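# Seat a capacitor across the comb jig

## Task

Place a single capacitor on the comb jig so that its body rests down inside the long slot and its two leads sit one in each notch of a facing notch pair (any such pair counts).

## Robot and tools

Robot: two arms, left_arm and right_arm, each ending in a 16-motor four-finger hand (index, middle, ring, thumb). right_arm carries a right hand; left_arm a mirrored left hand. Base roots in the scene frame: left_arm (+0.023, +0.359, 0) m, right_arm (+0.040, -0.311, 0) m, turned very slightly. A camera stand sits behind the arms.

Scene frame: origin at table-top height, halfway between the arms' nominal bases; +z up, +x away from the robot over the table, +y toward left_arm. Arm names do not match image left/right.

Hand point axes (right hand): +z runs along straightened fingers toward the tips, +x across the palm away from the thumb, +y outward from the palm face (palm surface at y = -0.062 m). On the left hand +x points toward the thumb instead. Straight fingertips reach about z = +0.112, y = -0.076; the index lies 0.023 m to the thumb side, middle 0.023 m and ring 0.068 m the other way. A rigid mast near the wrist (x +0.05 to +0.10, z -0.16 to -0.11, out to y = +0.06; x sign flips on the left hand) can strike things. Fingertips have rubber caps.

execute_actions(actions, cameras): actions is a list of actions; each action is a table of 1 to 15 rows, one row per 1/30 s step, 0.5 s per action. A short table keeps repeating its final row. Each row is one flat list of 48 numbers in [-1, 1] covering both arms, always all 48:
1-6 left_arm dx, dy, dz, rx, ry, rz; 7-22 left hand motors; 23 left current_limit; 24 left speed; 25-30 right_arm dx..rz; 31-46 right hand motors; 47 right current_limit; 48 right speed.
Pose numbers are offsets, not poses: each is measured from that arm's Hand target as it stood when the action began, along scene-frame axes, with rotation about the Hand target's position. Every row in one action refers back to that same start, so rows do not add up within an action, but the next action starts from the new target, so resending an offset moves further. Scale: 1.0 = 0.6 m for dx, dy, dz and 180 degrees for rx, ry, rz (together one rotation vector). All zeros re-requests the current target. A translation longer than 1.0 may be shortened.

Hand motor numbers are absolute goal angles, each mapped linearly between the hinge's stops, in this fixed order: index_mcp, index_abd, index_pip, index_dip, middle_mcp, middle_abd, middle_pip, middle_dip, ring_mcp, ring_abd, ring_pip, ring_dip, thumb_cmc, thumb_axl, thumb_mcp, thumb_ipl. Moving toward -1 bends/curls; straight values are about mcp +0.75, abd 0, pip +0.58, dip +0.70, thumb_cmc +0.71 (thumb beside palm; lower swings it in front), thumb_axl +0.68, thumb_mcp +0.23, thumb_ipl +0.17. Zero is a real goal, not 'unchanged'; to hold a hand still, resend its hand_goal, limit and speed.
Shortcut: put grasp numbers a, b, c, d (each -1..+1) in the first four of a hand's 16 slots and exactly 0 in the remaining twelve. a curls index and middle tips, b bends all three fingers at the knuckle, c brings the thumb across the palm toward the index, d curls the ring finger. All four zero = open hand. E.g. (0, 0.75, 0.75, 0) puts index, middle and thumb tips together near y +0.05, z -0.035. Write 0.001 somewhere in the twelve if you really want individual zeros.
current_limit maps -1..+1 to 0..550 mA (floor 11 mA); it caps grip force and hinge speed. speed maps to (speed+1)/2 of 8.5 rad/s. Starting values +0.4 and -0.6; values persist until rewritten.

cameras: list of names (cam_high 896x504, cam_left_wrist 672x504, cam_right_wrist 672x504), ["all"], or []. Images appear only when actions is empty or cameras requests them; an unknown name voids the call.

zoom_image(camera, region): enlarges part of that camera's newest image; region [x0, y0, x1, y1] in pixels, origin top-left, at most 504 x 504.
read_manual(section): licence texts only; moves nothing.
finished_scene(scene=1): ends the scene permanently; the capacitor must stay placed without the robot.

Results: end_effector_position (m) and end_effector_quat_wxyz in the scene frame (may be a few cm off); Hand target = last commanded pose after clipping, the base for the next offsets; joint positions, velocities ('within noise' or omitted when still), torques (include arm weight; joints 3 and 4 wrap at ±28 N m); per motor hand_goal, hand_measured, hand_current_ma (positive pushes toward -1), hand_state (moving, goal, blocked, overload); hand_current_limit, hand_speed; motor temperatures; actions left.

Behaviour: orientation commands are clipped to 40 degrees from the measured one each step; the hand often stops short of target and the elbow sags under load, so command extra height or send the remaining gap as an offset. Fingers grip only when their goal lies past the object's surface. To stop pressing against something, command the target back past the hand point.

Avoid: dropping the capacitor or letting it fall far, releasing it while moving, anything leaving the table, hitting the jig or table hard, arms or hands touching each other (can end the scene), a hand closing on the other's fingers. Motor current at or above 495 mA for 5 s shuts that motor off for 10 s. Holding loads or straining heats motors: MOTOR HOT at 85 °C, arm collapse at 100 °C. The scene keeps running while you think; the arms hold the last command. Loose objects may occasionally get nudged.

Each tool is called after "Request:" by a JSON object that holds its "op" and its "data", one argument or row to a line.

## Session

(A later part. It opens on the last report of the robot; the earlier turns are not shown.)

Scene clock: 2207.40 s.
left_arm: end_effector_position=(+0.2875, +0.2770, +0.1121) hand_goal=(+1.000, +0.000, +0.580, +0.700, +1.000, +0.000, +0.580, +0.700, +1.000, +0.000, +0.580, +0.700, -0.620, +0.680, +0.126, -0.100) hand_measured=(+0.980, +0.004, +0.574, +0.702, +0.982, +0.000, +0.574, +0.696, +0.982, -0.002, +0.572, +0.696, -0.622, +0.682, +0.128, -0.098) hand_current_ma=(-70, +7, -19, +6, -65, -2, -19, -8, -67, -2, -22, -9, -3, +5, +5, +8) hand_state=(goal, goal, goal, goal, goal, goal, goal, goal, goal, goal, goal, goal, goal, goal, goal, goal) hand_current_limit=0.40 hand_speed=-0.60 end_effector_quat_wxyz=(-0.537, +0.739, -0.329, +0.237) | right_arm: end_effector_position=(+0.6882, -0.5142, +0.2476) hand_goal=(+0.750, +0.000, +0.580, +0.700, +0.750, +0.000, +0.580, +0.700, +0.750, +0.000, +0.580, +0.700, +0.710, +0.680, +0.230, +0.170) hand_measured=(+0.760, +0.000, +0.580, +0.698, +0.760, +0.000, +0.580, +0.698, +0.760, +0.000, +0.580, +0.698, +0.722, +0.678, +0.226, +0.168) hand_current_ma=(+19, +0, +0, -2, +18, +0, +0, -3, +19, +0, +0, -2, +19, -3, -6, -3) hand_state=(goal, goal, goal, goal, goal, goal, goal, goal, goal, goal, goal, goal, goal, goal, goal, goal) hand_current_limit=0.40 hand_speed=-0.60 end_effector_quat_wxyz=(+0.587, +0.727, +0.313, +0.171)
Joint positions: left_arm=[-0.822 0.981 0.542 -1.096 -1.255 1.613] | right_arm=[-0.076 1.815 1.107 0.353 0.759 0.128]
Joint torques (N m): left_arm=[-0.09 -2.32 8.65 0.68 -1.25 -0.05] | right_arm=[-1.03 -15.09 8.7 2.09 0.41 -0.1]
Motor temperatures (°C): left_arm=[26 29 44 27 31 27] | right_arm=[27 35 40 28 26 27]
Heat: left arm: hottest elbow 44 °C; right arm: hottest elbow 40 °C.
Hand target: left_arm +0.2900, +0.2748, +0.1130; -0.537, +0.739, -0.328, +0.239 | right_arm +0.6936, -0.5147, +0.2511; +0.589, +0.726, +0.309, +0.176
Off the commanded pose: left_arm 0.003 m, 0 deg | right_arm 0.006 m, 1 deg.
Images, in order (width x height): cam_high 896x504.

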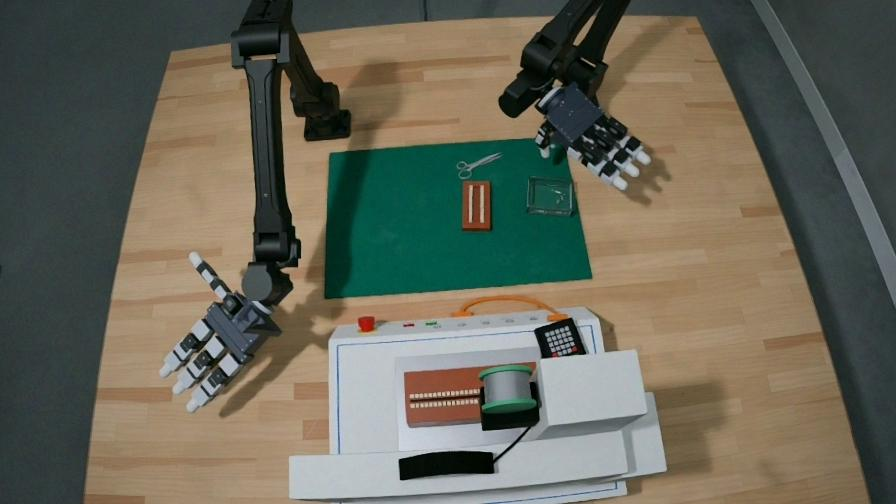

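Request:
{"op": "execute_actions", "data": {
  "actions": [],
  "cameras": ["cam_high"]
}}

Request:
{"op": "zoom_image", "data": {
  "camera": "cam_high",
  "region": [490, 140, 610, 230]
}}

Scene clock: 2252.60 s.
left_arm: end_effector_position=(+0.2875, +0.2770, +0.1121) hand_goal=(+1.000, +0.000, +0.580, +0.700, +1.000, +0.000, +0.580, +0.700, +1.000, +0.000, +0.580, +0.700, -0.620, +0.680, +0.126, -0.100) hand_measured=(+0.980, +0.004, +0.574, +0.702, +0.982, +0.000, +0.574, +0.696, +0.982, -0.002, +0.572, +0.696, -0.622, +0.682, +0.128, -0.098) hand_current_ma=(-70, +7, -19, +6, -65, -2, -19, -8, -67, -2, -22, -9, -3, +5, +5, +8) hand_state=(goal, goal, goal, goal, goal, goal, goal, goal, goal, goal, goal, goal, goal, goal, goal, goal) hand_current_limit=0.40 hand_speed=-0.60 end_effector_quat_wxyz=(-0.537, +0.739, -0.329, +0.237) | right_arm: end_effector_position=(+0.6882, -0.5142, +0.2476) hand_goal=(+0.750, +0.000, +0.580, +0.700, +0.750, +0.000, +0.580, +0.700, +0.750, +0.000, +0.580, +0.700, +0.710, +0.680, +0.230, +0.170) hand_measured=(+0.760, +0.000, +0.580, +0.698, +0.760, +0.000, +0.580, +0.698, +0.760, +0.000, +0.580, +0.698, +0.722, +0.678, +0.226, +0.168) hand_current_ma=(+19, +0, +0, -2, +18, +0, +0, -3, +19, +0, +0, -2, +19, -3, -6, -3) hand_state=(goal, goal, goal, goal, goal, goal, goal, goal, goal, goal, goal, goal, goal, goal, goal, goal) hand_current_limit=0.40 hand_speed=-0.60 end_effector_quat_wxyz=(+0.587, +0.727, +0.313, +0.171)
Joint positions: left_arm=[-0.822 0.981 0.542 -1.096 -1.255 1.613] | right_arm=[-0.076 1.815 1.107 0.353 0.759 0.128]
Joint velocities: within noise
Joint torques (N m): left_arm=[-0.21 -2.32 8.62 0.68 -1.25 -0.05] | right_arm=[-0.91 -14.74 8.75 2.07 0.39 -0.1]
Motor temperatures (°C): left_arm=[25 29 40 27 31 27] | right_arm=[27 35 40 28 26 27]
Heat: left arm: hottest elbow 40 °C; right arm: hottest elbow 40 °C.
Hand target: left_arm +0.2900, +0.2748, +0.1130; -0.537, +0.739, -0.328, +0.239 | right_arm +0.6936, -0.5147, +0.2511; +0.589, +0.726, +0.309, +0.176
Off the commanded pose: left_arm 0.003 m, 0 deg | right_arm 0.006 m, 1 deg.
Images, in order (width x height): cam_high 896x504.

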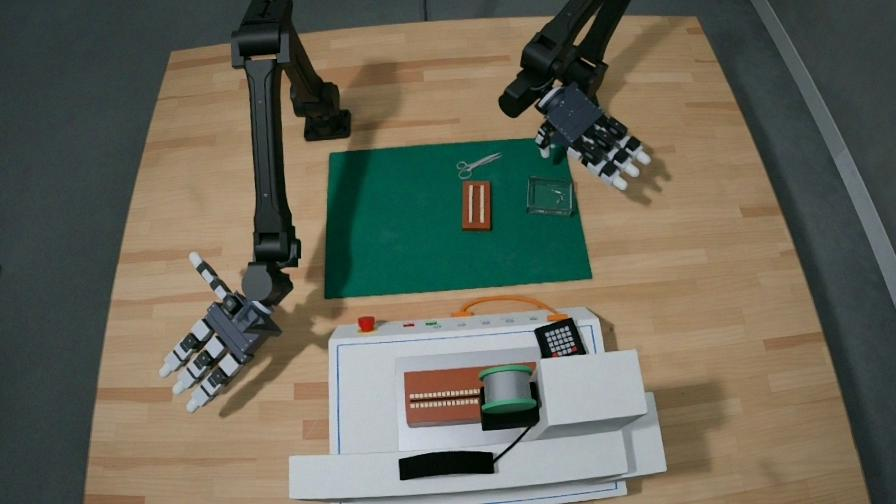

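Scaled by 4.200 from the camera's 896x504 image, which has a finer 1280x720 frame.

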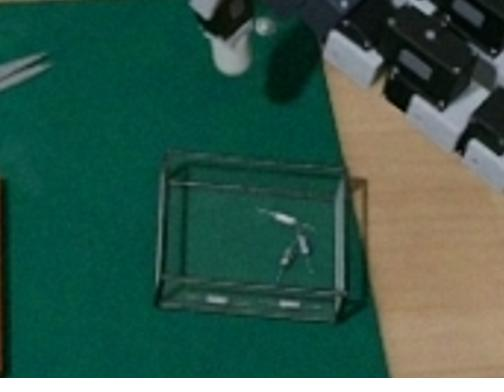

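Request:
{"op": "execute_actions", "data": {
  "actions": [
    [[0,0.016,-0.105,0,0,0,1,0,0.58,0.7,1,0,0.58,0.7,1,0,0.58,0.7,-0.62,0.68,0.126,-0.1,0.4,-0.6,0,0,0,0,0,0,0,0,0,0,0,0,0,0,0,0,0,0,0,0,0,0,0.4,-0.6]],
    [[0,0,0,0,0,0,1,0,0.58,0.7,1,0,0.58,0.7,1,0,0.58,0.7,-0.62,0.68,0.126,-0.1,0.4,-0.6,0,0,0,0,0,0,0,0,0,0,0,0,0,0,0,0,0,0,0,0,0,0,0.4,-0.6]]
  ],
  "cameras": ["cam_high"]
}}

Request:
{"op": "zoom_image", "data": {
  "camera": "cam_high",
  "region": [500, 145, 600, 225]
}}

Scene clock: 2279.60 s.
left_arm: end_effector_position=(+0.2884, +0.2828, +0.0496) hand_goal=(+1.000, +0.000, +0.580, +0.700, +1.000, +0.000, +0.580, +0.700, +1.000, +0.000, +0.580, +0.700, -0.620, +0.680, +0.126, -0.100) hand_measured=(+0.984, +0.002, +0.574, +0.702, +0.982, +0.000, +0.574, +0.696, +0.982, -0.002, +0.572, +0.696, -0.622, +0.682, +0.128, -0.098) hand_current_ma=(-54, +6, -19, +6, -63, -2, -18, -8, -65, -2, -21, -9, -2, +5, +5, +8) hand_state=(goal, goal, goal, goal, goal, goal, goal, goal, goal, goal, goal, goal, goal, goal, goal, goal) hand_current_limit=0.40 hand_speed=-0.60 end_effector_quat_wxyz=(-0.537, +0.738, -0.330, +0.240) | right_arm: end_effector_position=(+0.6882, -0.5142, +0.2476) hand_goal=(+0.750, +0.000, +0.580, +0.700, +0.750, +0.000, +0.580, +0.700, +0.750, +0.000, +0.580, +0.700, +0.710, +0.680, +0.230, +0.170) hand_measured=(+0.760, +0.000, +0.580, +0.698, +0.760, +0.000, +0.580, +0.698, +0.760, +0.000, +0.580, +0.698, +0.722, +0.678, +0.226, +0.168) hand_current_ma=(+19, +0, +0, -2, +18, +0, +0, -3, +19, +0, +0, -2, +19, -3, -6, -3) hand_state=(goal, goal, goal, goal, goal, goal, goal, goal, goal, goal, goal, goal, goal, goal, goal, goal) hand_current_limit=0.40 hand_speed=-0.60 end_effector_quat_wxyz=(+0.587, +0.727, +0.313, +0.171)
Joint positions: left_arm=[-0.801 1.083 0.405 -0.77 -1.256 1.7] | right_arm=[-0.076 1.815 1.107 0.353 0.759 0.128]
Joint torques (N m): left_arm=[0.56 -3.31 7.28 0.83 -1.09 0.01] | right_arm=[-0.85 -15.33 8.83 1.99 0.37 -0.09]
Heat: left arm: hottest elbow 39 °C; right arm: hottest elbow 40 °C.
Hand target: left_arm +0.2899, +0.2845, +0.0499; -0.537, +0.739, -0.328, +0.239 | right_arm +0.6936, -0.5147, +0.2511; +0.589, +0.726, +0.309, +0.176
Off the commanded pose: left_arm 0.002 m, 0 deg | right_arm 0.006 m, 1 deg.
Images, in order (width x height): cam_high 896x504.

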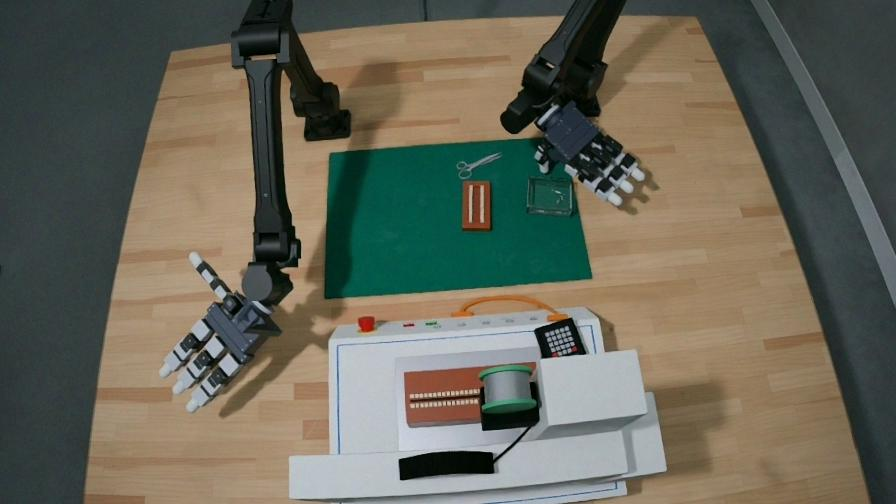

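Scaled by 5.040 from the camera's 896x504 image, which has a finer 1280x720 frame.

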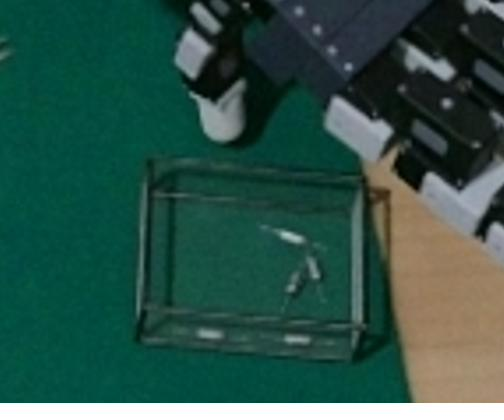

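Request:
{"op": "execute_actions", "data": {
  "actions": [
    [[0.024,0.017,0,0,0,0,1,0,0.58,0.7,1,0,0.58,0.7,1,0,0.58,0.7,-0.62,0.68,0.126,-0.1,0.4,-0.6,0,0,0,0,0,0,0,0,0,0,0,0,0,0,0,0,0,0,0,0,0,0,0.4,-0.6]],
    [[0,0,0,0,0,0,1,0,0.58,0.7,1,0,0.58,0.7,1,0,0.58,0.7,-0.62,0.68,0.126,-0.1,0.4,-0.6,0,0,0,0,0,0,0,0,0,0,0,0,0,0,0,0,0,0,0,0,0,0,0.4,-0.6]]
  ],
  "cameras": ["cam_high"]
}}

Request:
{"op": "zoom_image", "data": {
  "camera": "cam_high",
  "region": [500, 145, 600, 225]
}}

Scene clock: 2302.53 s.
left_arm: end_effector_position=(+0.3022, +0.2934, +0.0472) hand_goal=(+1.000, +0.000, +0.580, +0.700, +1.000, +0.000, +0.580, +0.700, +1.000, +0.000, +0.580, +0.700, -0.620, +0.680, +0.126, -0.100) hand_measured=(+0.984, +0.002, +0.574, +0.702, +0.982, +0.000, +0.574, +0.696, +0.982, -0.002, +0.572, +0.696, -0.622, +0.682, +0.128, -0.098) hand_current_ma=(-54, +6, -19, +6, -63, -2, -18, -8, -65, -2, -21, -9, -2, +5, +4, +8) hand_state=(goal, goal, goal, goal, goal, goal, goal, goal, goal, goal, goal, goal, goal, goal, goal, goal) hand_current_limit=0.40 hand_speed=-0.60 end_effector_quat_wxyz=(-0.538, +0.737, -0.333, +0.236) | right_arm: end_effector_position=(+0.6882, -0.5142, +0.2476) hand_goal=(+0.750, +0.000, +0.580, +0.700, +0.750, +0.000, +0.580, +0.700, +0.750, +0.000, +0.580, +0.700, +0.710, +0.680, +0.230, +0.170) hand_measured=(+0.760, +0.000, +0.580, +0.698, +0.760, +0.000, +0.580, +0.698, +0.760, +0.000, +0.580, +0.698, +0.722, +0.678, +0.226, +0.168) hand_current_ma=(+19, +0, +0, -2, +18, +0, +0, -3, +19, +0, +0, -2, +19, -3, -6, -3) hand_state=(goal, goal, goal, goal, goal, goal, goal, goal, goal, goal, goal, goal, goal, goal, goal, goal) hand_current_limit=0.40 hand_speed=-0.60 end_effector_quat_wxyz=(+0.587, +0.727, +0.313, +0.171)
Joint positions: left_arm=[-0.72 1.056 0.37 -0.54 -1.236 1.946] | right_arm=[-0.076 1.815 1.107 0.353 0.759 0.128]
Joint torques (N m): left_arm=[0.56 -3.96 7.5 1.18 -1.01 0.01] | right_arm=[-0.91 -15.27 8.83 2.1 0.36 -0.08]
Heat: left arm: hottest elbow 38 °C; right arm: hottest elbow 40 °C.
Hand target: left_arm +0.3043, +0.2947, +0.0499; -0.537, +0.739, -0.328, +0.239 | right_arm +0.6936, -0.5147, +0.2511; +0.589, +0.726, +0.309, +0.176
Off the commanded pose: left_arm 0.004 m, 1 deg | right_arm 0.006 m, 1 deg.
Images, in order (width x height): cam_high 896x504.

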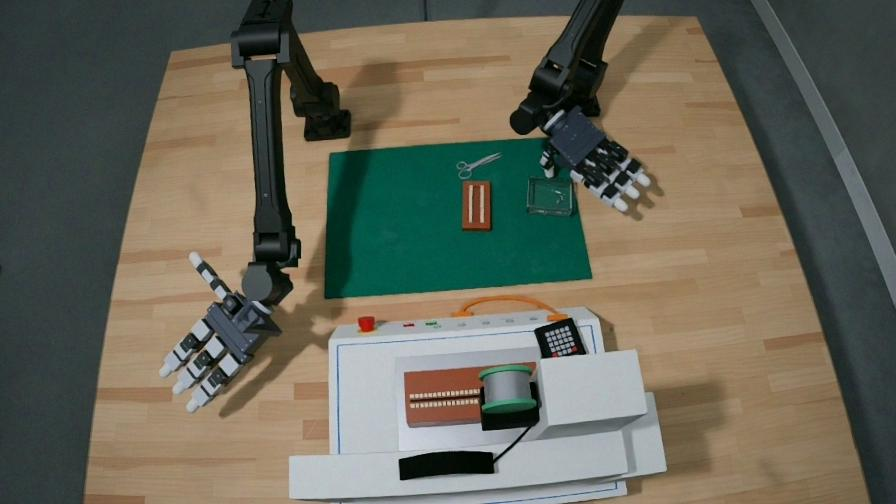

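Scaled by 5.040 from the camera's 896x504 image, which has a finer 1280x720 frame.

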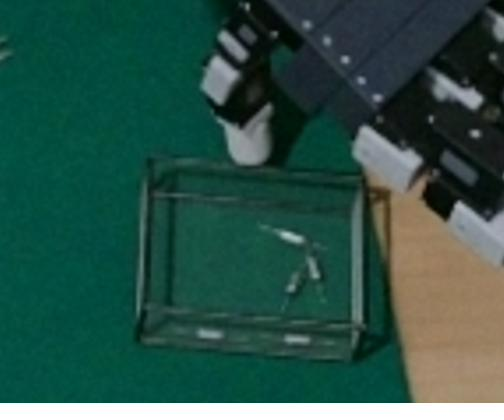

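Request:
{"op": "execute_actions", "data": {
  "actions": [
    [[0.006,0,0,0,0,0,1,0,0.58,0.7,1,0,0.58,0.7,1,0,0.58,0.7,-0.62,0.68,0.126,-0.1,0.4,-0.6,0,0,0,0,0,0,0,0,0,0,0,0,0,0,0,0,0,0,0,0,0,0,0.4,-0.6],[0.012,0,0,0,0,0,1,0,0.58,0.7,1,0,0.58,0.7,1,0,0.58,0.7,-0.62,0.68,0.126,-0.1,0.4,-0.6,0,0,0,0,0,0,0,0,0,0,0,0,0,0,0,0,0,0,0,0,0,0,0.4,-0.6]],
    [[0.003,0,0,0,0,0,1,0,0.58,0.7,1,0,0.58,0.7,1,0,0.58,0.7,-0.62,0.68,0.126,-0.1,0.4,-0.6,0,0,0,0,0,0,0,0,0,0,0,0,0,0,0,0,0,0,0,0,0,0,0.4,-0.6],[0.008,0,0,0,0,0,1,0,0.58,0.7,1,0,0.58,0.7,1,0,0.58,0.7,-0.62,0.68,0.126,-0.1,0.4,-0.6,0,0,0,0,0,0,0,0,0,0,0,0,0,0,0,0,0,0,0,0,0,0,0.4,-0.6],[0.016,0,0,0,0,0,1,0,0.58,0.7,1,0,0.58,0.7,1,0,0.58,0.7,-0.62,0.68,0.126,-0.1,0.4,-0.6,0,0,0,0,0,0,0,0,0,0,0,0,0,0,0,0,0,0,0,0,0,0,0.4,-0.6],[0.025,0,0,0,0,0,1,0,0.58,0.7,1,0,0.58,0.7,1,0,0.58,0.7,-0.62,0.68,0.126,-0.1,0.4,-0.6,0,0,0,0,0,0,0,0,0,0,0,0,0,0,0,0,0,0,0,0,0,0,0.4,-0.6],[0.035,0,0,0,0,0,1,0,0.58,0.7,1,0,0.58,0.7,1,0,0.58,0.7,-0.62,0.68,0.126,-0.1,0.4,-0.6,0,0,0,0,0,0,0,0,0,0,0,0,0,0,0,0,0,0,0,0,0,0,0.4,-0.6],[0.045,0,0,0,0,0,1,0,0.58,0.7,1,0,0.58,0.7,1,0,0.58,0.7,-0.62,0.68,0.126,-0.1,0.4,-0.6,0,0,0,0,0,0,0,0,0,0,0,0,0,0,0,0,0,0,0,0,0,0,0.4,-0.6],[0.054,0,0,0,0,0,1,0,0.58,0.7,1,0,0.58,0.7,1,0,0.58,0.7,-0.62,0.68,0.126,-0.1,0.4,-0.6,0,0,0,0,0,0,0,0,0,0,0,0,0,0,0,0,0,0,0,0,0,0,0.4,-0.6],[0.062,0,0,0,0,0,1,0,0.58,0.7,1,0,0.58,0.7,1,0,0.58,0.7,-0.62,0.68,0.126,-0.1,0.4,-0.6,0,0,0,0,0,0,0,0,0,0,0,0,0,0,0,0,0,0,0,0,0,0,0.4,-0.6],[0.067,0,0,0,0,0,1,0,0.58,0.7,1,0,0.58,0.7,1,0,0.58,0.7,-0.62,0.68,0.126,-0.1,0.4,-0.6,0,0,0,0,0,0,0,0,0,0,0,0,0,0,0,0,0,0,0,0,0,0,0.4,-0.6],[0.07,0,0,0,0,0,1,0,0.58,0.7,1,0,0.58,0.7,1,0,0.58,0.7,-0.62,0.68,0.126,-0.1,0.4,-0.6,0,0,0,0,0,0,0,0,0,0,0,0,0,0,0,0,0,0,0,0,0,0,0.4,-0.6]]
  ],
  "cameras": ["cam_high"]
}}

Request:
{"op": "zoom_image", "data": {
  "camera": "cam_high",
  "region": [500, 155, 600, 235]
}}

Scene clock: 2341.50 s.
left_arm: end_effector_position=(+0.3304, +0.3011, +0.0395) hand_goal=(+1.000, +0.000, +0.580, +0.700, +1.000, +0.000, +0.580, +0.700, +1.000, +0.000, +0.580, +0.700, -0.620, +0.680, +0.126, -0.100) hand_measured=(+0.984, +0.002, +0.574, +0.702, +0.982, +0.000, +0.574, +0.696, +0.982, -0.002, +0.572, +0.696, -0.666, +0.676, +0.158, -0.092) hand_current_ma=(-54, +5, -19, +6, -63, -2, -18, -8, -65, -2, -21, -9, -182, -14, +160, +37) hand_state=(goal, goal, goal, goal, goal, goal, goal, goal, goal, goal, goal, goal, blocked, goal, blocked, goal) hand_current_limit=0.40 hand_speed=-0.60 end_effector_quat_wxyz=(-0.547, +0.742, -0.325, +0.210) | right_arm: end_effector_position=(+0.6882, -0.5142, +0.2476) hand_goal=(+0.750, +0.000, +0.580, +0.700, +0.750, +0.000, +0.580, +0.700, +0.750, +0.000, +0.580, +0.700, +0.710, +0.680, +0.230, +0.170) hand_measured=(+0.760, +0.000, +0.580, +0.698, +0.760, +0.000, +0.580, +0.698, +0.760, +0.000, +0.580, +0.698, +0.722, +0.678, +0.226, +0.168) hand_current_ma=(+19, +0, +0, -2, +18, +0, +0, -3, +19, +0, +0, -2, +19, -3, -6, -3) hand_state=(goal, goal, goal, goal, goal, goal, goal, goal, goal, goal, goal, goal, goal, goal, goal, goal) hand_current_limit=0.40 hand_speed=-0.60 end_effector_quat_wxyz=(+0.587, +0.727, +0.313, +0.171)
Joint positions: left_arm=[-0.625 1.165 0.407 -0.377 -1.218 2.077] | right_arm=[-0.076 1.815 1.107 0.353 0.759 0.128]
Joint torques (N m): left_arm=[1.2 -2.78 10.77 1.69 -1.16 -0.07] | right_arm=[-0.85 -14.97 8.77 1.98 0.41 -0.1]
Heat: left arm: hottest elbow 37 °C; right arm: hottest elbow 40 °C.
Hand target: left_arm +0.3537, +0.2946, +0.0500; -0.537, +0.740, -0.328, +0.239 | right_arm +0.6936, -0.5147, +0.2511; +0.589, +0.726, +0.309, +0.176
Off the commanded pose: left_arm 0.026 m, 4 deg | right_arm 0.006 m, 1 deg.
joint sent to its limit (left arm) — joint 6 (wrist roll), upper limit. The joint targets are off in orientation, not in position.
Images, in order (width x height): cam_high 896x504.

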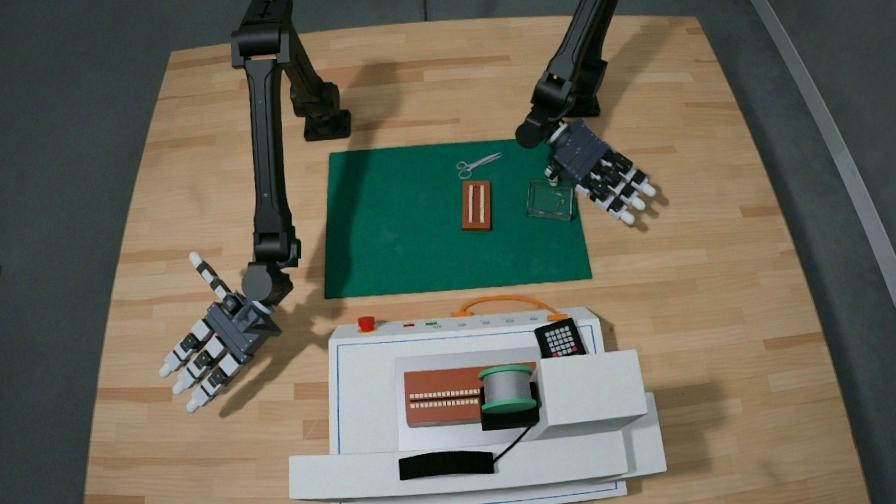

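Scaled by 5.040 from the camera's 896x504 image, which has a finer 1280x720 frame.

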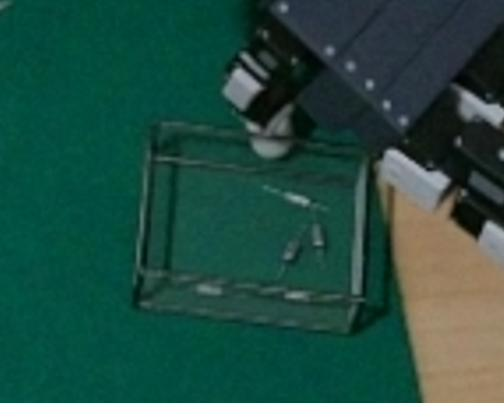

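Request:
{"op": "execute_actions", "data": {
  "actions": [
    [[0.003,-0.003,0.005,0,0,0.0139,1,0,0.58,0.7,1,0,0.58,0.7,1,0,0.58,0.7,-0.62,0.68,0.126,-0.1,0.6,-0.6,0,0,0,0,0,0,0,0,0,0,0,0,0,0,0,0,0,0,0,0,0,0,0.4,-0.6],[0.006,-0.006,0.01,0,0,0.0278,1,0,0.58,0.7,1,0,0.58,0.7,1,0,0.58,0.7,-0.62,0.68,0.126,-0.1,0.6,-0.6,0,0,0,0,0,0,0,0,0,0,0,0,0,0,0,0,0,0,0,0,0,0,0.4,-0.6],[0.01,-0.01,0.015,0,0,0.0556,1,0,0.58,0.7,1,0,0.58,0.7,1,0,0.58,0.7,-0.62,0.68,0.126,-0.1,0.6,-0.6,0,0,0,0,0,0,0,0,0,0,0,0,0,0,0,0,0,0,0,0,0,0,0.4,-0.6]],
    [[0,0,0,0,0,0,1,0,0.58,0.7,1,0,0.58,0.7,1,0,0.58,0.7,-0.62,0.68,0.126,-0.1,0.6,-0.6,0,0,0,0,0,0,0,0,0,0,0,0,0,0,0,0,0,0,0,0,0,0,0.4,-0.6]]
  ],
  "cameras": ["cam_high"]
}}

Request:
{"op": "zoom_image", "data": {
  "camera": "cam_high",
  "region": [500, 155, 600, 235]
}}

Scene clock: 2381.97 s.
left_arm: end_effector_position=(+0.3369, +0.3020, +0.0440) hand_goal=(+1.000, +0.000, +0.580, +0.700, +1.000, +0.000, +0.580, +0.700, +1.000, +0.000, +0.580, +0.700, -0.620, +0.680, +0.126, -0.100) hand_measured=(+0.984, +0.002, +0.574, +0.702, +0.982, +0.000, +0.574, +0.696, +0.982, -0.002, +0.572, +0.696, -0.650, +0.676, +0.136, -0.092) hand_current_ma=(-54, +5, -19, +6, -63, -2, -18, -8, -65, -2, -21, -9, -107, -15, +44, +34) hand_state=(goal, goal, goal, goal, goal, goal, goal, goal, goal, goal, goal, goal, blocked, goal, goal, goal) hand_current_limit=0.60 hand_speed=-0.60 end_effector_quat_wxyz=(-0.560, +0.759, -0.286, +0.169) | right_arm: end_effector_position=(+0.6882, -0.5142, +0.2476) hand_goal=(+0.750, +0.000, +0.580, +0.700, +0.750, +0.000, +0.580, +0.700, +0.750, +0.000, +0.580, +0.700, +0.710, +0.680, +0.230, +0.170) hand_measured=(+0.760, +0.000, +0.580, +0.698, +0.760, +0.000, +0.580, +0.698, +0.760, +0.000, +0.580, +0.698, +0.722, +0.678, +0.226, +0.168) hand_current_ma=(+19, +0, +0, -2, +18, +0, +0, -3, +19, +0, +0, -2, +19, -3, -6, -3) hand_state=(goal, goal, goal, goal, goal, goal, goal, goal, goal, goal, goal, goal, goal, goal, goal, goal) hand_current_limit=0.40 hand_speed=-0.60 end_effector_quat_wxyz=(+0.587, +0.727, +0.313, +0.171)
Joint positions: left_arm=[-0.621 1.28 0.537 -0.73 -1.248 1.742] | right_arm=[-0.076 1.815 1.107 0.353 0.759 0.128]
Joint torques (N m): left_arm=[0.09 -5.07 11.1 0.34 -1.39 -0.25] | right_arm=[-1.03 -15.27 8.76 2.13 0.39 -0.09]
Heat: left arm: hottest elbow 40 °C; right arm: hottest elbow 40 °C.
Hand target: left_arm +0.3597, +0.2886, +0.0591; -0.556, +0.765, -0.262, +0.191 | right_arm +0.6936, -0.5147, +0.2511; +0.589, +0.726, +0.309, +0.176
Off the commanded pose: left_arm 0.030 m, 4 deg | right_arm 0.006 m, 1 deg.
Images, in order (width x height): cam_high 896x504.

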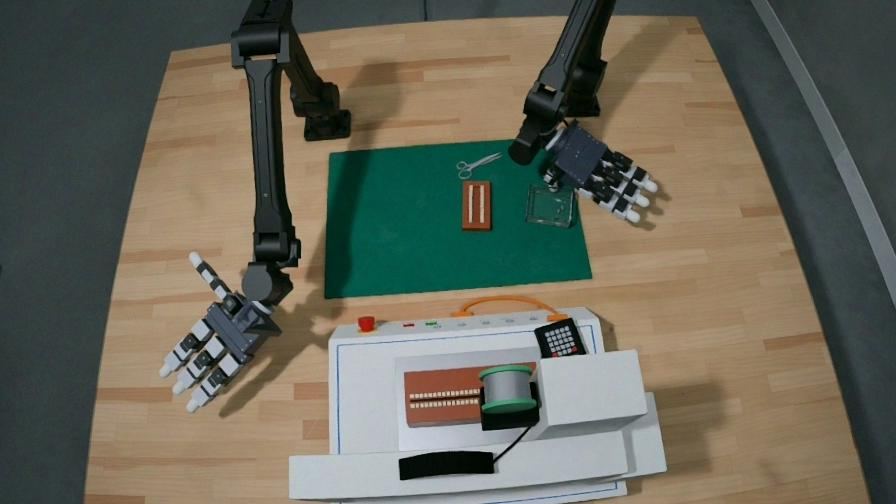

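Scaled by 5.040 from the camera's 896x504 image, which has a finer 1280x720 frame.

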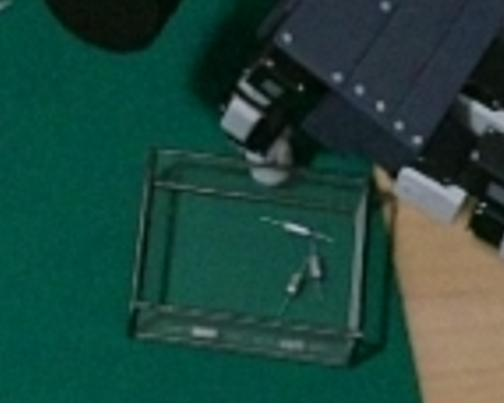

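Request:
{"op": "execute_actions", "data": {
  "actions": [
    [[-0.06,-0.01,-0.018,0,0,0,1,0,0.58,0.7,1,0,0.58,0.7,1,0,0.58,0.7,-0.72,0.68,0.2,-0.1,0.6,-0.6,0,0,0,0,0,0,0,0,0,0,0,0,0,0,0,0,0,0,0,0,0,0,0.4,-0.6]],
    [[0,0,0,0,0,0,1,0,0.58,0.7,1,0,0.58,0.7,1,0,0.58,0.7,-0.72,0.68,0.2,-0.1,0.6,-0.6,0,0,0,0,0,0,0,0,0,0,0,0,0,0,0,0,0,0,0,0,0,0,0.4,-0.6]]
  ],
  "cameras": ["cam_high"]
}}

Request:
{"op": "zoom_image", "data": {
  "camera": "cam_high",
  "region": [500, 155, 600, 235]
}}

Scene clock: 2528.33 s.
left_arm: end_effector_position=(+0.3124, +0.2950, +0.0407) hand_goal=(+1.000, +0.000, +0.580, +0.700, +1.000, +0.000, +0.580, +0.700, +1.000, +0.000, +0.580, +0.700, -0.720, +0.680, +0.200, -0.100) hand_measured=(+0.984, +0.002, +0.574, +0.702, +0.982, +0.000, +0.574, +0.696, +0.982, -0.002, +0.572, +0.696, -0.716, +0.678, +0.198, -0.098) hand_current_ma=(-54, +5, -19, +6, -63, -2, -18, -8, -65, -2, -21, -9, +11, -6, -8, +8) hand_state=(goal, goal, goal, goal, goal, goal, goal, goal, goal, goal, goal, goal, goal, goal, goal, goal) hand_current_limit=0.60 hand_speed=-0.60 end_effector_quat_wxyz=(-0.559, +0.764, -0.268, +0.178) | right_arm: end_effector_position=(+0.6882, -0.5142, +0.2476) hand_goal=(+0.750, +0.000, +0.580, +0.700, +0.750, +0.000, +0.580, +0.700, +0.750, +0.000, +0.580, +0.700, +0.710, +0.680, +0.230, +0.170) hand_measured=(+0.760, +0.000, +0.580, +0.698, +0.760, +0.000, +0.580, +0.698, +0.760, +0.000, +0.580, +0.698, +0.722, +0.678, +0.226, +0.168) hand_current_ma=(+19, +0, +0, -2, +18, +0, +0, -3, +19, +0, +0, -2, +19, -3, -6, -3) hand_state=(goal, goal, goal, goal, goal, goal, goal, goal, goal, goal, goal, goal, goal, goal, goal, goal) hand_current_limit=0.40 hand_speed=-0.60 end_effector_quat_wxyz=(+0.587, +0.727, +0.313, +0.171)
Joint positions: left_arm=[-0.704 1.303 0.537 -0.981 -1.249 1.414] | right_arm=[-0.076 1.815 1.107 0.353 0.759 0.128]
Joint torques (N m): left_arm=[-0.91 -4.6 9.11 -0.25 -1.31 -0.19] | right_arm=[-0.97 -14.92 8.81 2.1 0.4 -0.09]
Heat: left arm: hottest elbow 39 °C; right arm: hottest elbow 41 °C.
Hand target: left_arm +0.3236, +0.2826, +0.0483; -0.556, +0.765, -0.262, +0.191 | right_arm +0.6936, -0.5147, +0.2511; +0.589, +0.726, +0.309, +0.176
Off the commanded pose: left_arm 0.018 m, 2 deg | right_arm 0.006 m, 1 deg.
Images, in order (width x height): cam_high 896x504.

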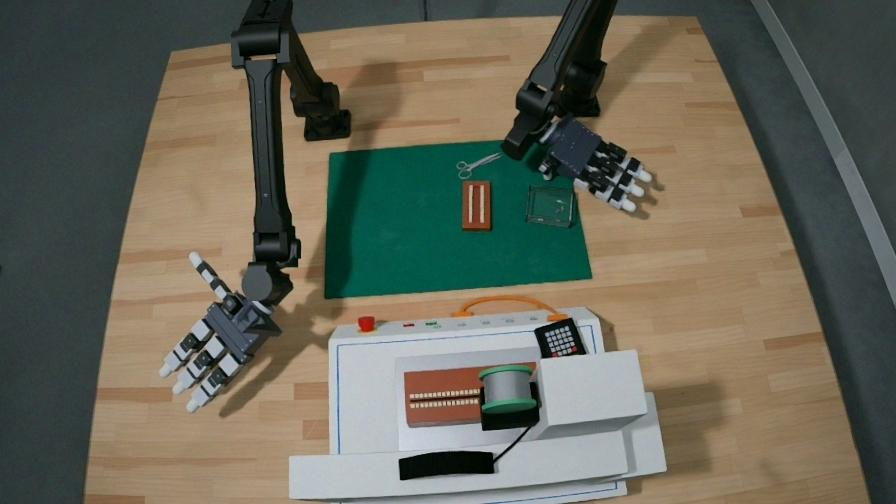

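Scaled by 5.040 from the camera's 896x504 image, which has a finer 1280x720 frame.

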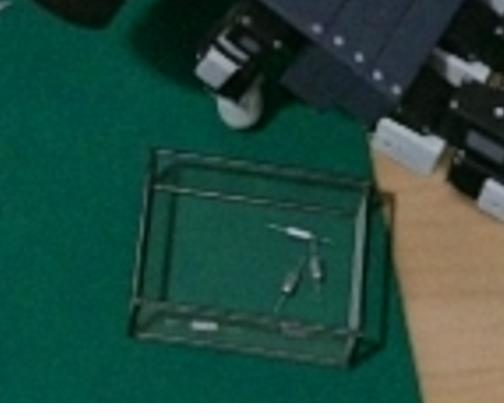

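Request:
{"op": "execute_actions", "data": {
  "actions": [
    [[0.03,0.005,0.015,0,0,0,1,0,0.58,0.7,1,0,0.58,0.7,1,0,0.58,0.7,-0.72,0.68,0.2,-0.1,0.6,-0.6,0,0,0,0,0,0,0,0,0,0,0,0,0,0,0,0,0,0,0,0,0,0,0.4,-0.6]],
    [[0,0,0,0,0,0,1,0,0.58,0.7,1,0,0.58,0.7,1,0,0.58,0.7,-0.72,0.68,0.2,-0.1,0.6,-0.6,0,0,0,0,0,0,0,0,0,0,0,0,0,0,0,0,0,0,0,0,0,0,0.4,-0.6]]
  ],
  "cameras": ["cam_high"]
}}

Request:
{"op": "zoom_image", "data": {
  "camera": "cam_high",
  "region": [500, 155, 600, 235]
}}

Scene clock: 2550.10 s.
left_arm: end_effector_position=(+0.3285, +0.2926, +0.0459) hand_goal=(+1.000, +0.000, +0.580, +0.700, +1.000, +0.000, +0.580, +0.700, +1.000, +0.000, +0.580, +0.700, -0.720, +0.680, +0.200, -0.100) hand_measured=(+0.984, +0.002, +0.574, +0.702, +0.982, +0.000, +0.574, +0.696, +0.982, -0.002, +0.572, +0.696, -0.716, +0.678, +0.198, -0.098) hand_current_ma=(-54, +5, -19, +6, -63, -2, -18, -8, -65, -2, -21, -9, +10, -6, -8, +8) hand_state=(goal, goal, goal, goal, goal, goal, goal, goal, goal, goal, goal, goal, goal, goal, goal, goal) hand_current_limit=0.60 hand_speed=-0.60 end_effector_quat_wxyz=(-0.561, +0.760, -0.275, +0.179) | right_arm: end_effector_position=(+0.6882, -0.5142, +0.2476) hand_goal=(+0.750, +0.000, +0.580, +0.700, +0.750, +0.000, +0.580, +0.700, +0.750, +0.000, +0.580, +0.700, +0.710, +0.680, +0.230, +0.170) hand_measured=(+0.760, +0.000, +0.580, +0.698, +0.760, +0.000, +0.580, +0.698, +0.760, +0.000, +0.580, +0.698, +0.722, +0.678, +0.226, +0.168) hand_current_ma=(+19, +0, +0, -2, +18, +0, +0, -3, +19, +0, +0, -2, +19, -3, -6, -3) hand_state=(goal, goal, goal, goal, goal, goal, goal, goal, goal, goal, goal, goal, goal, goal, goal, goal) hand_current_limit=0.40 hand_speed=-0.60 end_effector_quat_wxyz=(+0.587, +0.727, +0.313, +0.171)
Joint positions: left_arm=[-0.674 1.303 0.557 -0.885 -1.26 1.546] | right_arm=[-0.076 1.815 1.107 0.353 0.759 0.128]
Joint torques (N m): left_arm=[0.5 -6.65 9.05 0.46 -1.1 0.03] | right_arm=[-0.85 -15.09 8.79 2.1 0.41 -0.08]
Heat: left arm: hottest elbow 39 °C; right arm: hottest elbow 41 °C.
Hand target: left_arm +0.3416, +0.2856, +0.0572; -0.556, +0.765, -0.262, +0.191 | right_arm +0.6936, -0.5147, +0.2511; +0.589, +0.726, +0.309, +0.176
Off the commanded pose: left_arm 0.019 m, 2 deg | right_arm 0.006 m, 1 deg.
Images, in order (width x height): cam_high 896x504.

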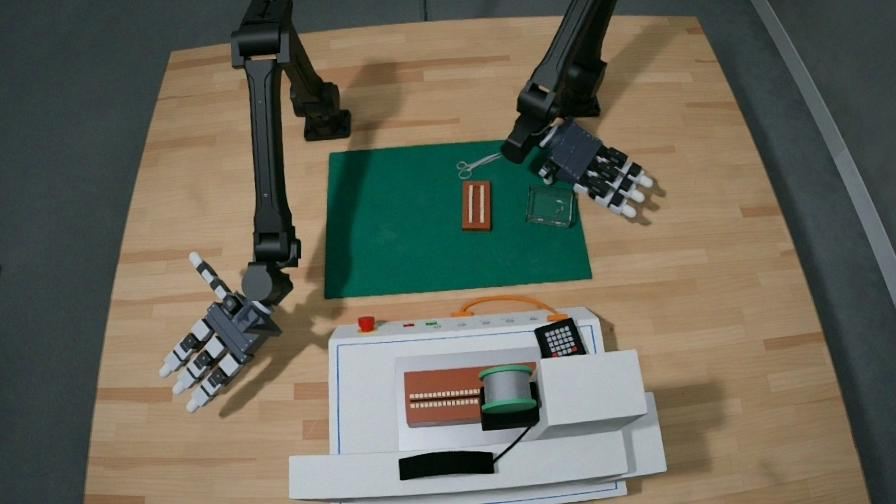

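Scaled by 5.040 from the camera's 896x504 image, which has a finer 1280x720 frame.

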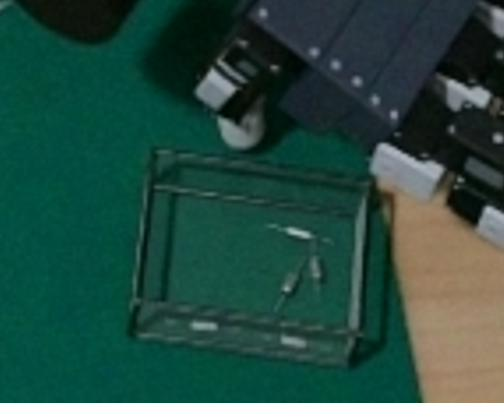

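Request:
{"op": "execute_actions", "data": {
  "actions": [
    [[0.03,0,0,0,0,0,1,0,0.58,0.7,1,0,0.58,0.7,1,0,0.58,0.7,-0.72,0.68,0.2,-0.1,0.6,-0.6,0,0,0,0,0,0,0,0,0,0,0,0,0,0,0,0,0,0,0,0,0,0,0.4,-0.6]]
  ],
  "cameras": ["cam_high"]
}}

Request:
{"op": "zoom_image", "data": {
  "camera": "cam_high",
  "region": [500, 155, 600, 235]
}}

Scene clock: 2560.97 s.
left_arm: end_effector_position=(+0.3447, +0.2933, +0.0487) hand_goal=(+1.000, +0.000, +0.580, +0.700, +1.000, +0.000, +0.580, +0.700, +1.000, +0.000, +0.580, +0.700, -0.720, +0.680, +0.200, -0.100) hand_measured=(+0.984, +0.002, +0.574, +0.702, +0.982, +0.000, +0.574, +0.696, +0.982, -0.002, +0.572, +0.696, -0.722, +0.678, +0.198, -0.098) hand_current_ma=(-54, +5, -19, +6, -63, -2, -18, -8, -65, -2, -21, -9, -3, -6, -7, +5) hand_state=(goal, goal, goal, goal, goal, goal, goal, goal, goal, goal, goal, goal, goal, goal, goal, goal) hand_current_limit=0.60 hand_speed=-0.60 end_effector_quat_wxyz=(-0.560, +0.762, -0.270, +0.182) | right_arm: end_effector_position=(+0.6882, -0.5142, +0.2476) hand_goal=(+0.750, +0.000, +0.580, +0.700, +0.750, +0.000, +0.580, +0.700, +0.750, +0.000, +0.580, +0.700, +0.710, +0.680, +0.230, +0.170) hand_measured=(+0.760, +0.000, +0.580, +0.698, +0.760, +0.000, +0.580, +0.698, +0.760, +0.000, +0.580, +0.698, +0.722, +0.678, +0.226, +0.168) hand_current_ma=(+19, +0, +0, -2, +18, +0, +0, -3, +19, +0, +0, -2, +19, -3, -6, -3) hand_state=(goal, goal, goal, goal, goal, goal, goal, goal, goal, goal, goal, goal, goal, goal, goal, goal) hand_current_limit=0.40 hand_speed=-0.60 end_effector_quat_wxyz=(+0.587, +0.727, +0.313, +0.171)
Joint positions: left_arm=[-0.635 1.303 0.567 -0.775 -1.259 1.661] | right_arm=[-0.076 1.815 1.107 0.353 0.759 0.128]
Joint torques (N m): left_arm=[0.44 -5.42 9.74 0.68 -1.09 0.01] | right_arm=[-1.14 -15.27 8.88 2.13 0.41 -0.09]
Heat: left arm: hottest elbow 40 °C; right arm: hottest elbow 41 °C.
Hand target: left_arm +0.3596, +0.2856, +0.0571; -0.556, +0.765, -0.262, +0.191 | right_arm +0.6936, -0.5147, +0.2511; +0.589, +0.726, +0.309, +0.176
Off the commanded pose: left_arm 0.019 m, 2 deg | right_arm 0.006 m, 1 deg.
Images, in order (width x height): cam_high 896x504.

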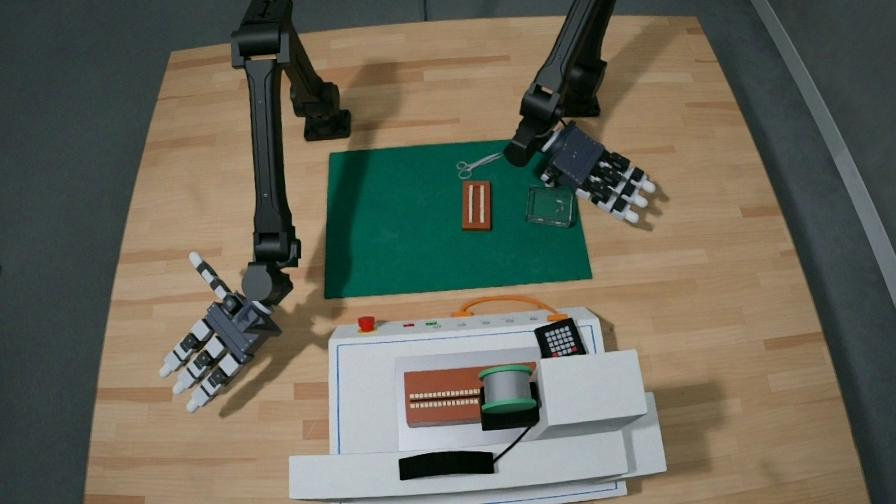

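Scaled by 5.040 from the camera's 896x504 image, which has a finer 1280x720 frame.

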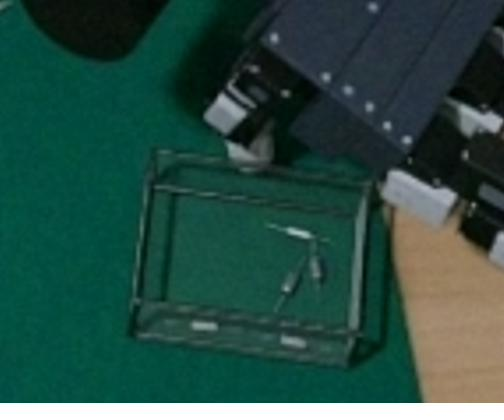

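Request:
{"op": "execute_actions", "data": {
  "actions": [
    [[0,0,0,0,0,0,1,0,0.58,0.7,1,0,0.58,0.7,1,0,0.58,0.7,-0.50,0.68,0.05,-0.1,1.0,-0.55,0,0,0,0,0,0,0,0,0,0,0,0,0,0,0,0,0,0,0,0,0,0,0.4,-0.6]]
  ],
  "cameras": ["cam_high"]
}}

Request:
{"op": "zoom_image", "data": {
  "camera": "cam_high",
  "region": [500, 155, 600, 235]
}}

Scene clock: 2575.50 s.
left_arm: end_effector_position=(+0.3431, +0.2931, +0.0474) hand_goal=(+1.000, +0.000, +0.580, +0.700, +1.000, +0.000, +0.580, +0.700, +1.000, +0.000, +0.580, +0.700, -0.500, +0.680, +0.050, -0.100) hand_measured=(+0.984, +0.002, +0.574, +0.702, +0.982, +0.000, +0.574, +0.696, +0.982, -0.002, +0.572, +0.696, -0.526, +0.674, +0.062, -0.092) hand_current_ma=(-54, +5, -19, +6, -63, -2, -18, -8, -65, -2, -21, -9, -94, -25, +55, +37) hand_state=(goal, goal, goal, goal, goal, goal, goal, goal, goal, goal, goal, goal, blocked, goal, goal, goal) hand_current_limit=1.00 hand_speed=-0.55 end_effector_quat_wxyz=(-0.559, +0.761, -0.279, +0.176) | right_arm: end_effector_position=(+0.6882, -0.5142, +0.2476) hand_goal=(+0.750, +0.000, +0.580, +0.700, +0.750, +0.000, +0.580, +0.700, +0.750, +0.000, +0.580, +0.700, +0.710, +0.680, +0.230, +0.170) hand_measured=(+0.760, +0.000, +0.580, +0.698, +0.760, +0.000, +0.580, +0.698, +0.760, +0.000, +0.580, +0.698, +0.722, +0.678, +0.226, +0.168) hand_current_ma=(+19, +0, +0, -2, +18, +0, +0, -3, +19, +0, +0, -2, +19, -3, -6, -3) hand_state=(goal, goal, goal, goal, goal, goal, goal, goal, goal, goal, goal, goal, goal, goal, goal, goal) hand_current_limit=0.40 hand_speed=-0.60 end_effector_quat_wxyz=(+0.587, +0.727, +0.313, +0.171)
Joint positions: left_arm=[-0.635 1.303 0.567 -0.77 -1.252 1.686] | right_arm=[-0.076 1.815 1.107 0.353 0.759 0.128]
Joint torques (N m): left_arm=[0.44 -5.71 9.54 0.92 -1.33 -0.1] | right_arm=[-0.79 -15.38 8.83 2.18 0.41 -0.07]
Heat: left arm: hottest elbow 40 °C; right arm: hottest elbow 41 °C.
Hand target: left_arm +0.3596, +0.2856, +0.0571; -0.556, +0.765, -0.262, +0.191 | right_arm +0.6936, -0.5147, +0.2511; +0.589, +0.726, +0.309, +0.176
Off the commanded pose: left_arm 0.021 m, 3 deg | right_arm 0.006 m, 1 deg.
Images, in order (width x height): cam_high 896x504.

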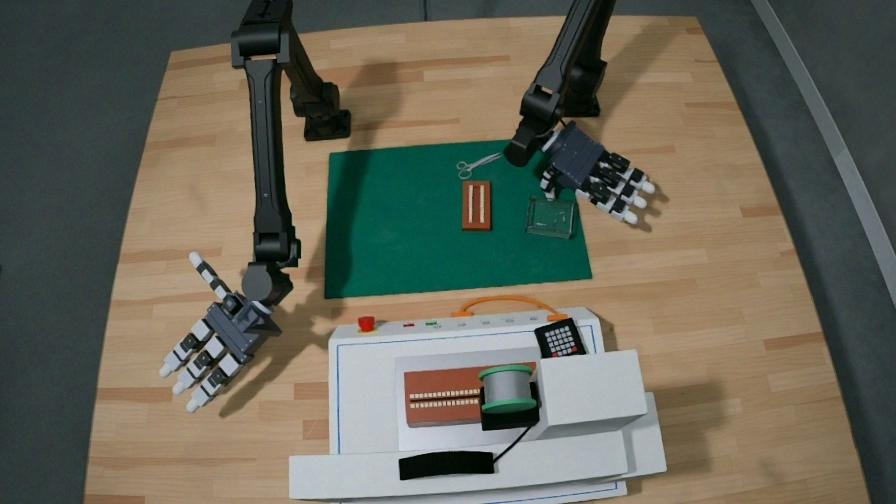

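Scaled by 5.040 from the camera's 896x504 image, which has a finer 1280x720 frame.

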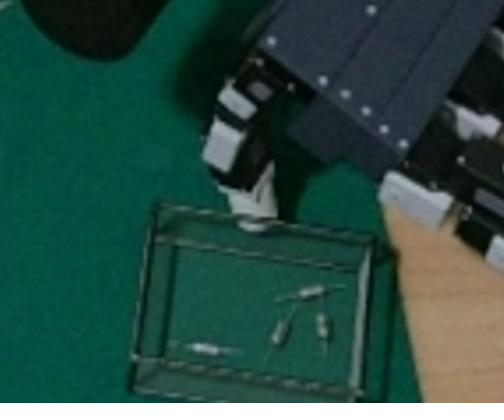

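Request:
{"op": "zoom_image", "data": {
  "camera": "cam_high",
  "region": [510, 180, 590, 244]
}}

Scaled by 6.300 from the camera's 896x504 image, which has a finer 1280x720 frame.

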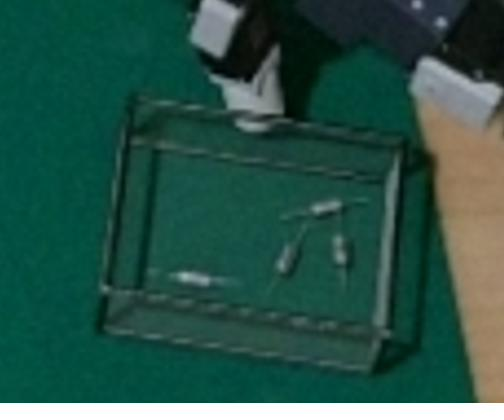

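Request:
{"op": "execute_actions", "data": {
  "actions": [
    [[0,0,0,0,0,0,1,0,0.58,0.7,1,0,0.58,0.7,1,0,0.58,0.7,-0.65,0.68,0.16,-0.1,0.4,-0.6,0,0,0,0,0,0,0,0,0,0,0,0,0,0,0,0,0,0,0,0,0,0,0.4,-0.6],[0,0,0,0,0,0,1,0,0.58,0.7,1,0,0.58,0.7,1,0,0.58,0.7,-0.65,0.68,0.16,-0.1,0.4,-0.6,0,0,0,0,0,0,0,0,0,0,0,0,0,0,0,0,0,0,0,0,0,0,0.4,-0.6],[-0.01,0,0.02,0,0,0,1,0,0.58,0.7,1,0,0.58,0.7,1,0,0.58,0.7,-0.65,0.68,0.16,-0.1,0.4,-0.6,0,0,0,0,0,0,0,0,0,0,0,0,0,0,0,0,0,0,0,0,0,0,0.4,-0.6],[-0.02,0,0.04,0,0,0,1,0,0.58,0.7,1,0,0.58,0.7,1,0,0.58,0.7,-0.65,0.68,0.16,-0.1,0.4,-0.6,0,0,0,0,0,0,0,0,0,0,0,0,0,0,0,0,0,0,0,0,0,0,0.4,-0.6],[-0.02,0,0.06,0,0,0,1,0,0.58,0.7,1,0,0.58,0.7,1,0,0.58,0.7,-0.65,0.68,0.16,-0.1,0.4,-0.6,0,0,0,0,0,0,0,0,0,0,0,0,0,0,0,0,0,0,0,0,0,0,0.4,-0.6],[-0.01,0,0.09,0,0,0,1,0,0.58,0.7,1,0,0.58,0.7,1,0,0.58,0.7,-0.65,0.68,0.16,-0.1,0.4,-0.6,0,0,0,0,0,0,0,0,0,0,0,0,0,0,0,0,0,0,0,0,0,0,0.4,-0.6],[0,0,0.12,0,0,0,1,0,0.58,0.7,1,0,0.58,0.7,1,0,0.58,0.7,-0.65,0.68,0.16,-0.1,0.4,-0.6,0,0,0,0,0,0,0,0,0,0,0,0,0,0,0,0,0,0,0,0,0,0,0.4,-0.6],[0,0,0.13,0,0,0,1,0,0.58,0.7,1,0,0.58,0.7,1,0,0.58,0.7,-0.65,0.68,0.16,-0.1,0.4,-0.6,0,0,0,0,0,0,0,0,0,0,0,0,0,0,0,0,0,0,0,0,0,0,0.4,-0.6]],
    [[0.03,-0.008,0,0,0,-0.007,1,0,0.58,0.7,1,0,0.58,0.7,1,0,0.58,0.7,-0.674,0.68,0.04,0.066,0.4,-0.6,0,0,0,0,0,0,0,0,0,0,0,0,0,0,0,0,0,0,0,0,0,0,0.4,-0.6],[0.07,-0.018,0,0,0,-0.016,1,0,0.58,0.7,1,0,0.58,0.7,1,0,0.58,0.7,-0.674,0.68,0.04,0.066,0.4,-0.6,0,0,0,0,0,0,0,0,0,0,0,0,0,0,0,0,0,0,0,0,0,0,0.4,-0.6],[0.119,-0.033,0,0,0,-0.028,1,0,0.58,0.7,1,0,0.58,0.7,1,0,0.58,0.7,-0.674,0.68,0.04,0.066,0.4,-0.6,0,0,0,0,0,0,0,0,0,0,0,0,0,0,0,0,0,0,0,0,0,0,0.4,-0.6]],
    [[0,0,0,0,0,0,-0.318,0.058,-0.0934,0.913,1,0,0.58,0.7,1,0,0.58,0.7,-0.674,0.68,0.04,0.066,0.4,-0.6,0,0,0,0,0,0,0,0,0,0,0,0,0,0,0,0,0,0,0,0,0,0,0.4,-0.6]]
  ],
  "cameras": ["cam_high"]
}}

Request:
{"op": "zoom_image", "data": {
  "camera": "cam_high",
  "region": [510, 180, 590, 244]
}}

Scene clock: 2732.80 s.
left_arm: end_effector_position=(+0.4201, +0.2674, +0.1212) hand_goal=(-0.318, +0.058, -0.094, +0.914, +1.000, +0.000, +0.580, +0.700, +1.000, +0.000, +0.580, +0.700, -0.674, +0.680, +0.040, +0.066) hand_measured=(-0.314, +0.054, -0.090, +0.912, +0.982, +0.000, +0.574, +0.696, +0.982, -0.002, +0.572, +0.696, -0.672, +0.678, +0.042, +0.064) hand_current_ma=(+12, -7, +9, -7, -63, -2, -18, -8, -65, -2, -21, -9, +4, -5, +6, -6) hand_state=(goal, goal, goal, goal, goal, goal, goal, goal, goal, goal, goal, goal, goal, goal, goal, goal) hand_current_limit=0.40 hand_speed=-0.60 end_effector_quat_wxyz=(-0.551, +0.755, -0.297, +0.194) | right_arm: end_effector_position=(+0.6882, -0.5142, +0.2476) hand_goal=(+0.750, +0.000, +0.580, +0.700, +0.750, +0.000, +0.580, +0.700, +0.750, +0.000, +0.580, +0.700, +0.710, +0.680, +0.230, +0.170) hand_measured=(+0.760, +0.000, +0.580, +0.698, +0.760, +0.000, +0.580, +0.698, +0.760, +0.000, +0.580, +0.698, +0.722, +0.678, +0.226, +0.168) hand_current_ma=(+19, +0, +0, -2, +18, +0, +0, -3, +19, +0, +0, -2, +19, -3, -6, -3) hand_state=(goal, goal, goal, goal, goal, goal, goal, goal, goal, goal, goal, goal, goal, goal, goal, goal) hand_current_limit=0.40 hand_speed=-0.60 end_effector_quat_wxyz=(+0.587, +0.727, +0.313, +0.171)
Joint positions: left_arm=[-0.557 1.288 0.771 -0.62 -1.215 2.066] | right_arm=[-0.076 1.815 1.107 0.353 0.759 0.128]
Joint torques (N m): left_arm=[0.5 -8.53 10.4 1.29 -0.92 0.03] | right_arm=[-0.85 -15.27 8.72 2.06 0.42 -0.1]
Heat: left arm: hottest elbow 39 °C; right arm: hottest elbow 41 °C.
Hand target: left_arm +0.4310, +0.2659, +0.1352; -0.547, +0.753, -0.296, +0.215 | right_arm +0.6936, -0.5147, +0.2511; +0.589, +0.726, +0.309, +0.176
Off the commanded pose: left_arm 0.018 m, 2 deg | right_arm 0.006 m, 1 deg.
joint sent to its limit (left arm) — joint 6 (wrist roll), upper limit. The joint targets still meet the commanded pose.
Images, in order (width x height): cam_high 896x504.

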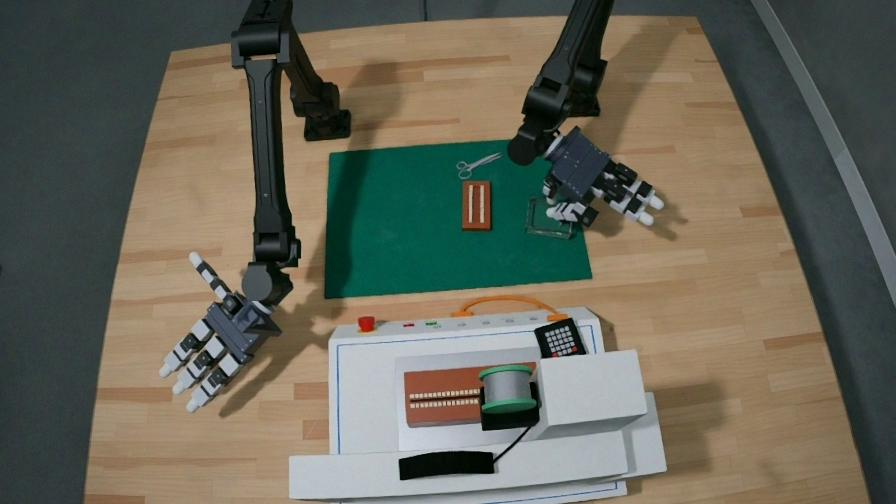

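Scaled by 6.300 from the camera's 896x504 image, which has a finer 1280x720 frame.

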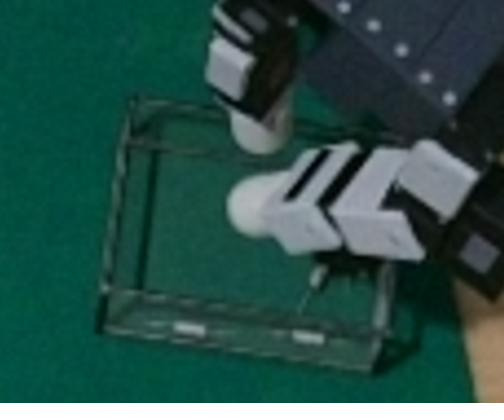

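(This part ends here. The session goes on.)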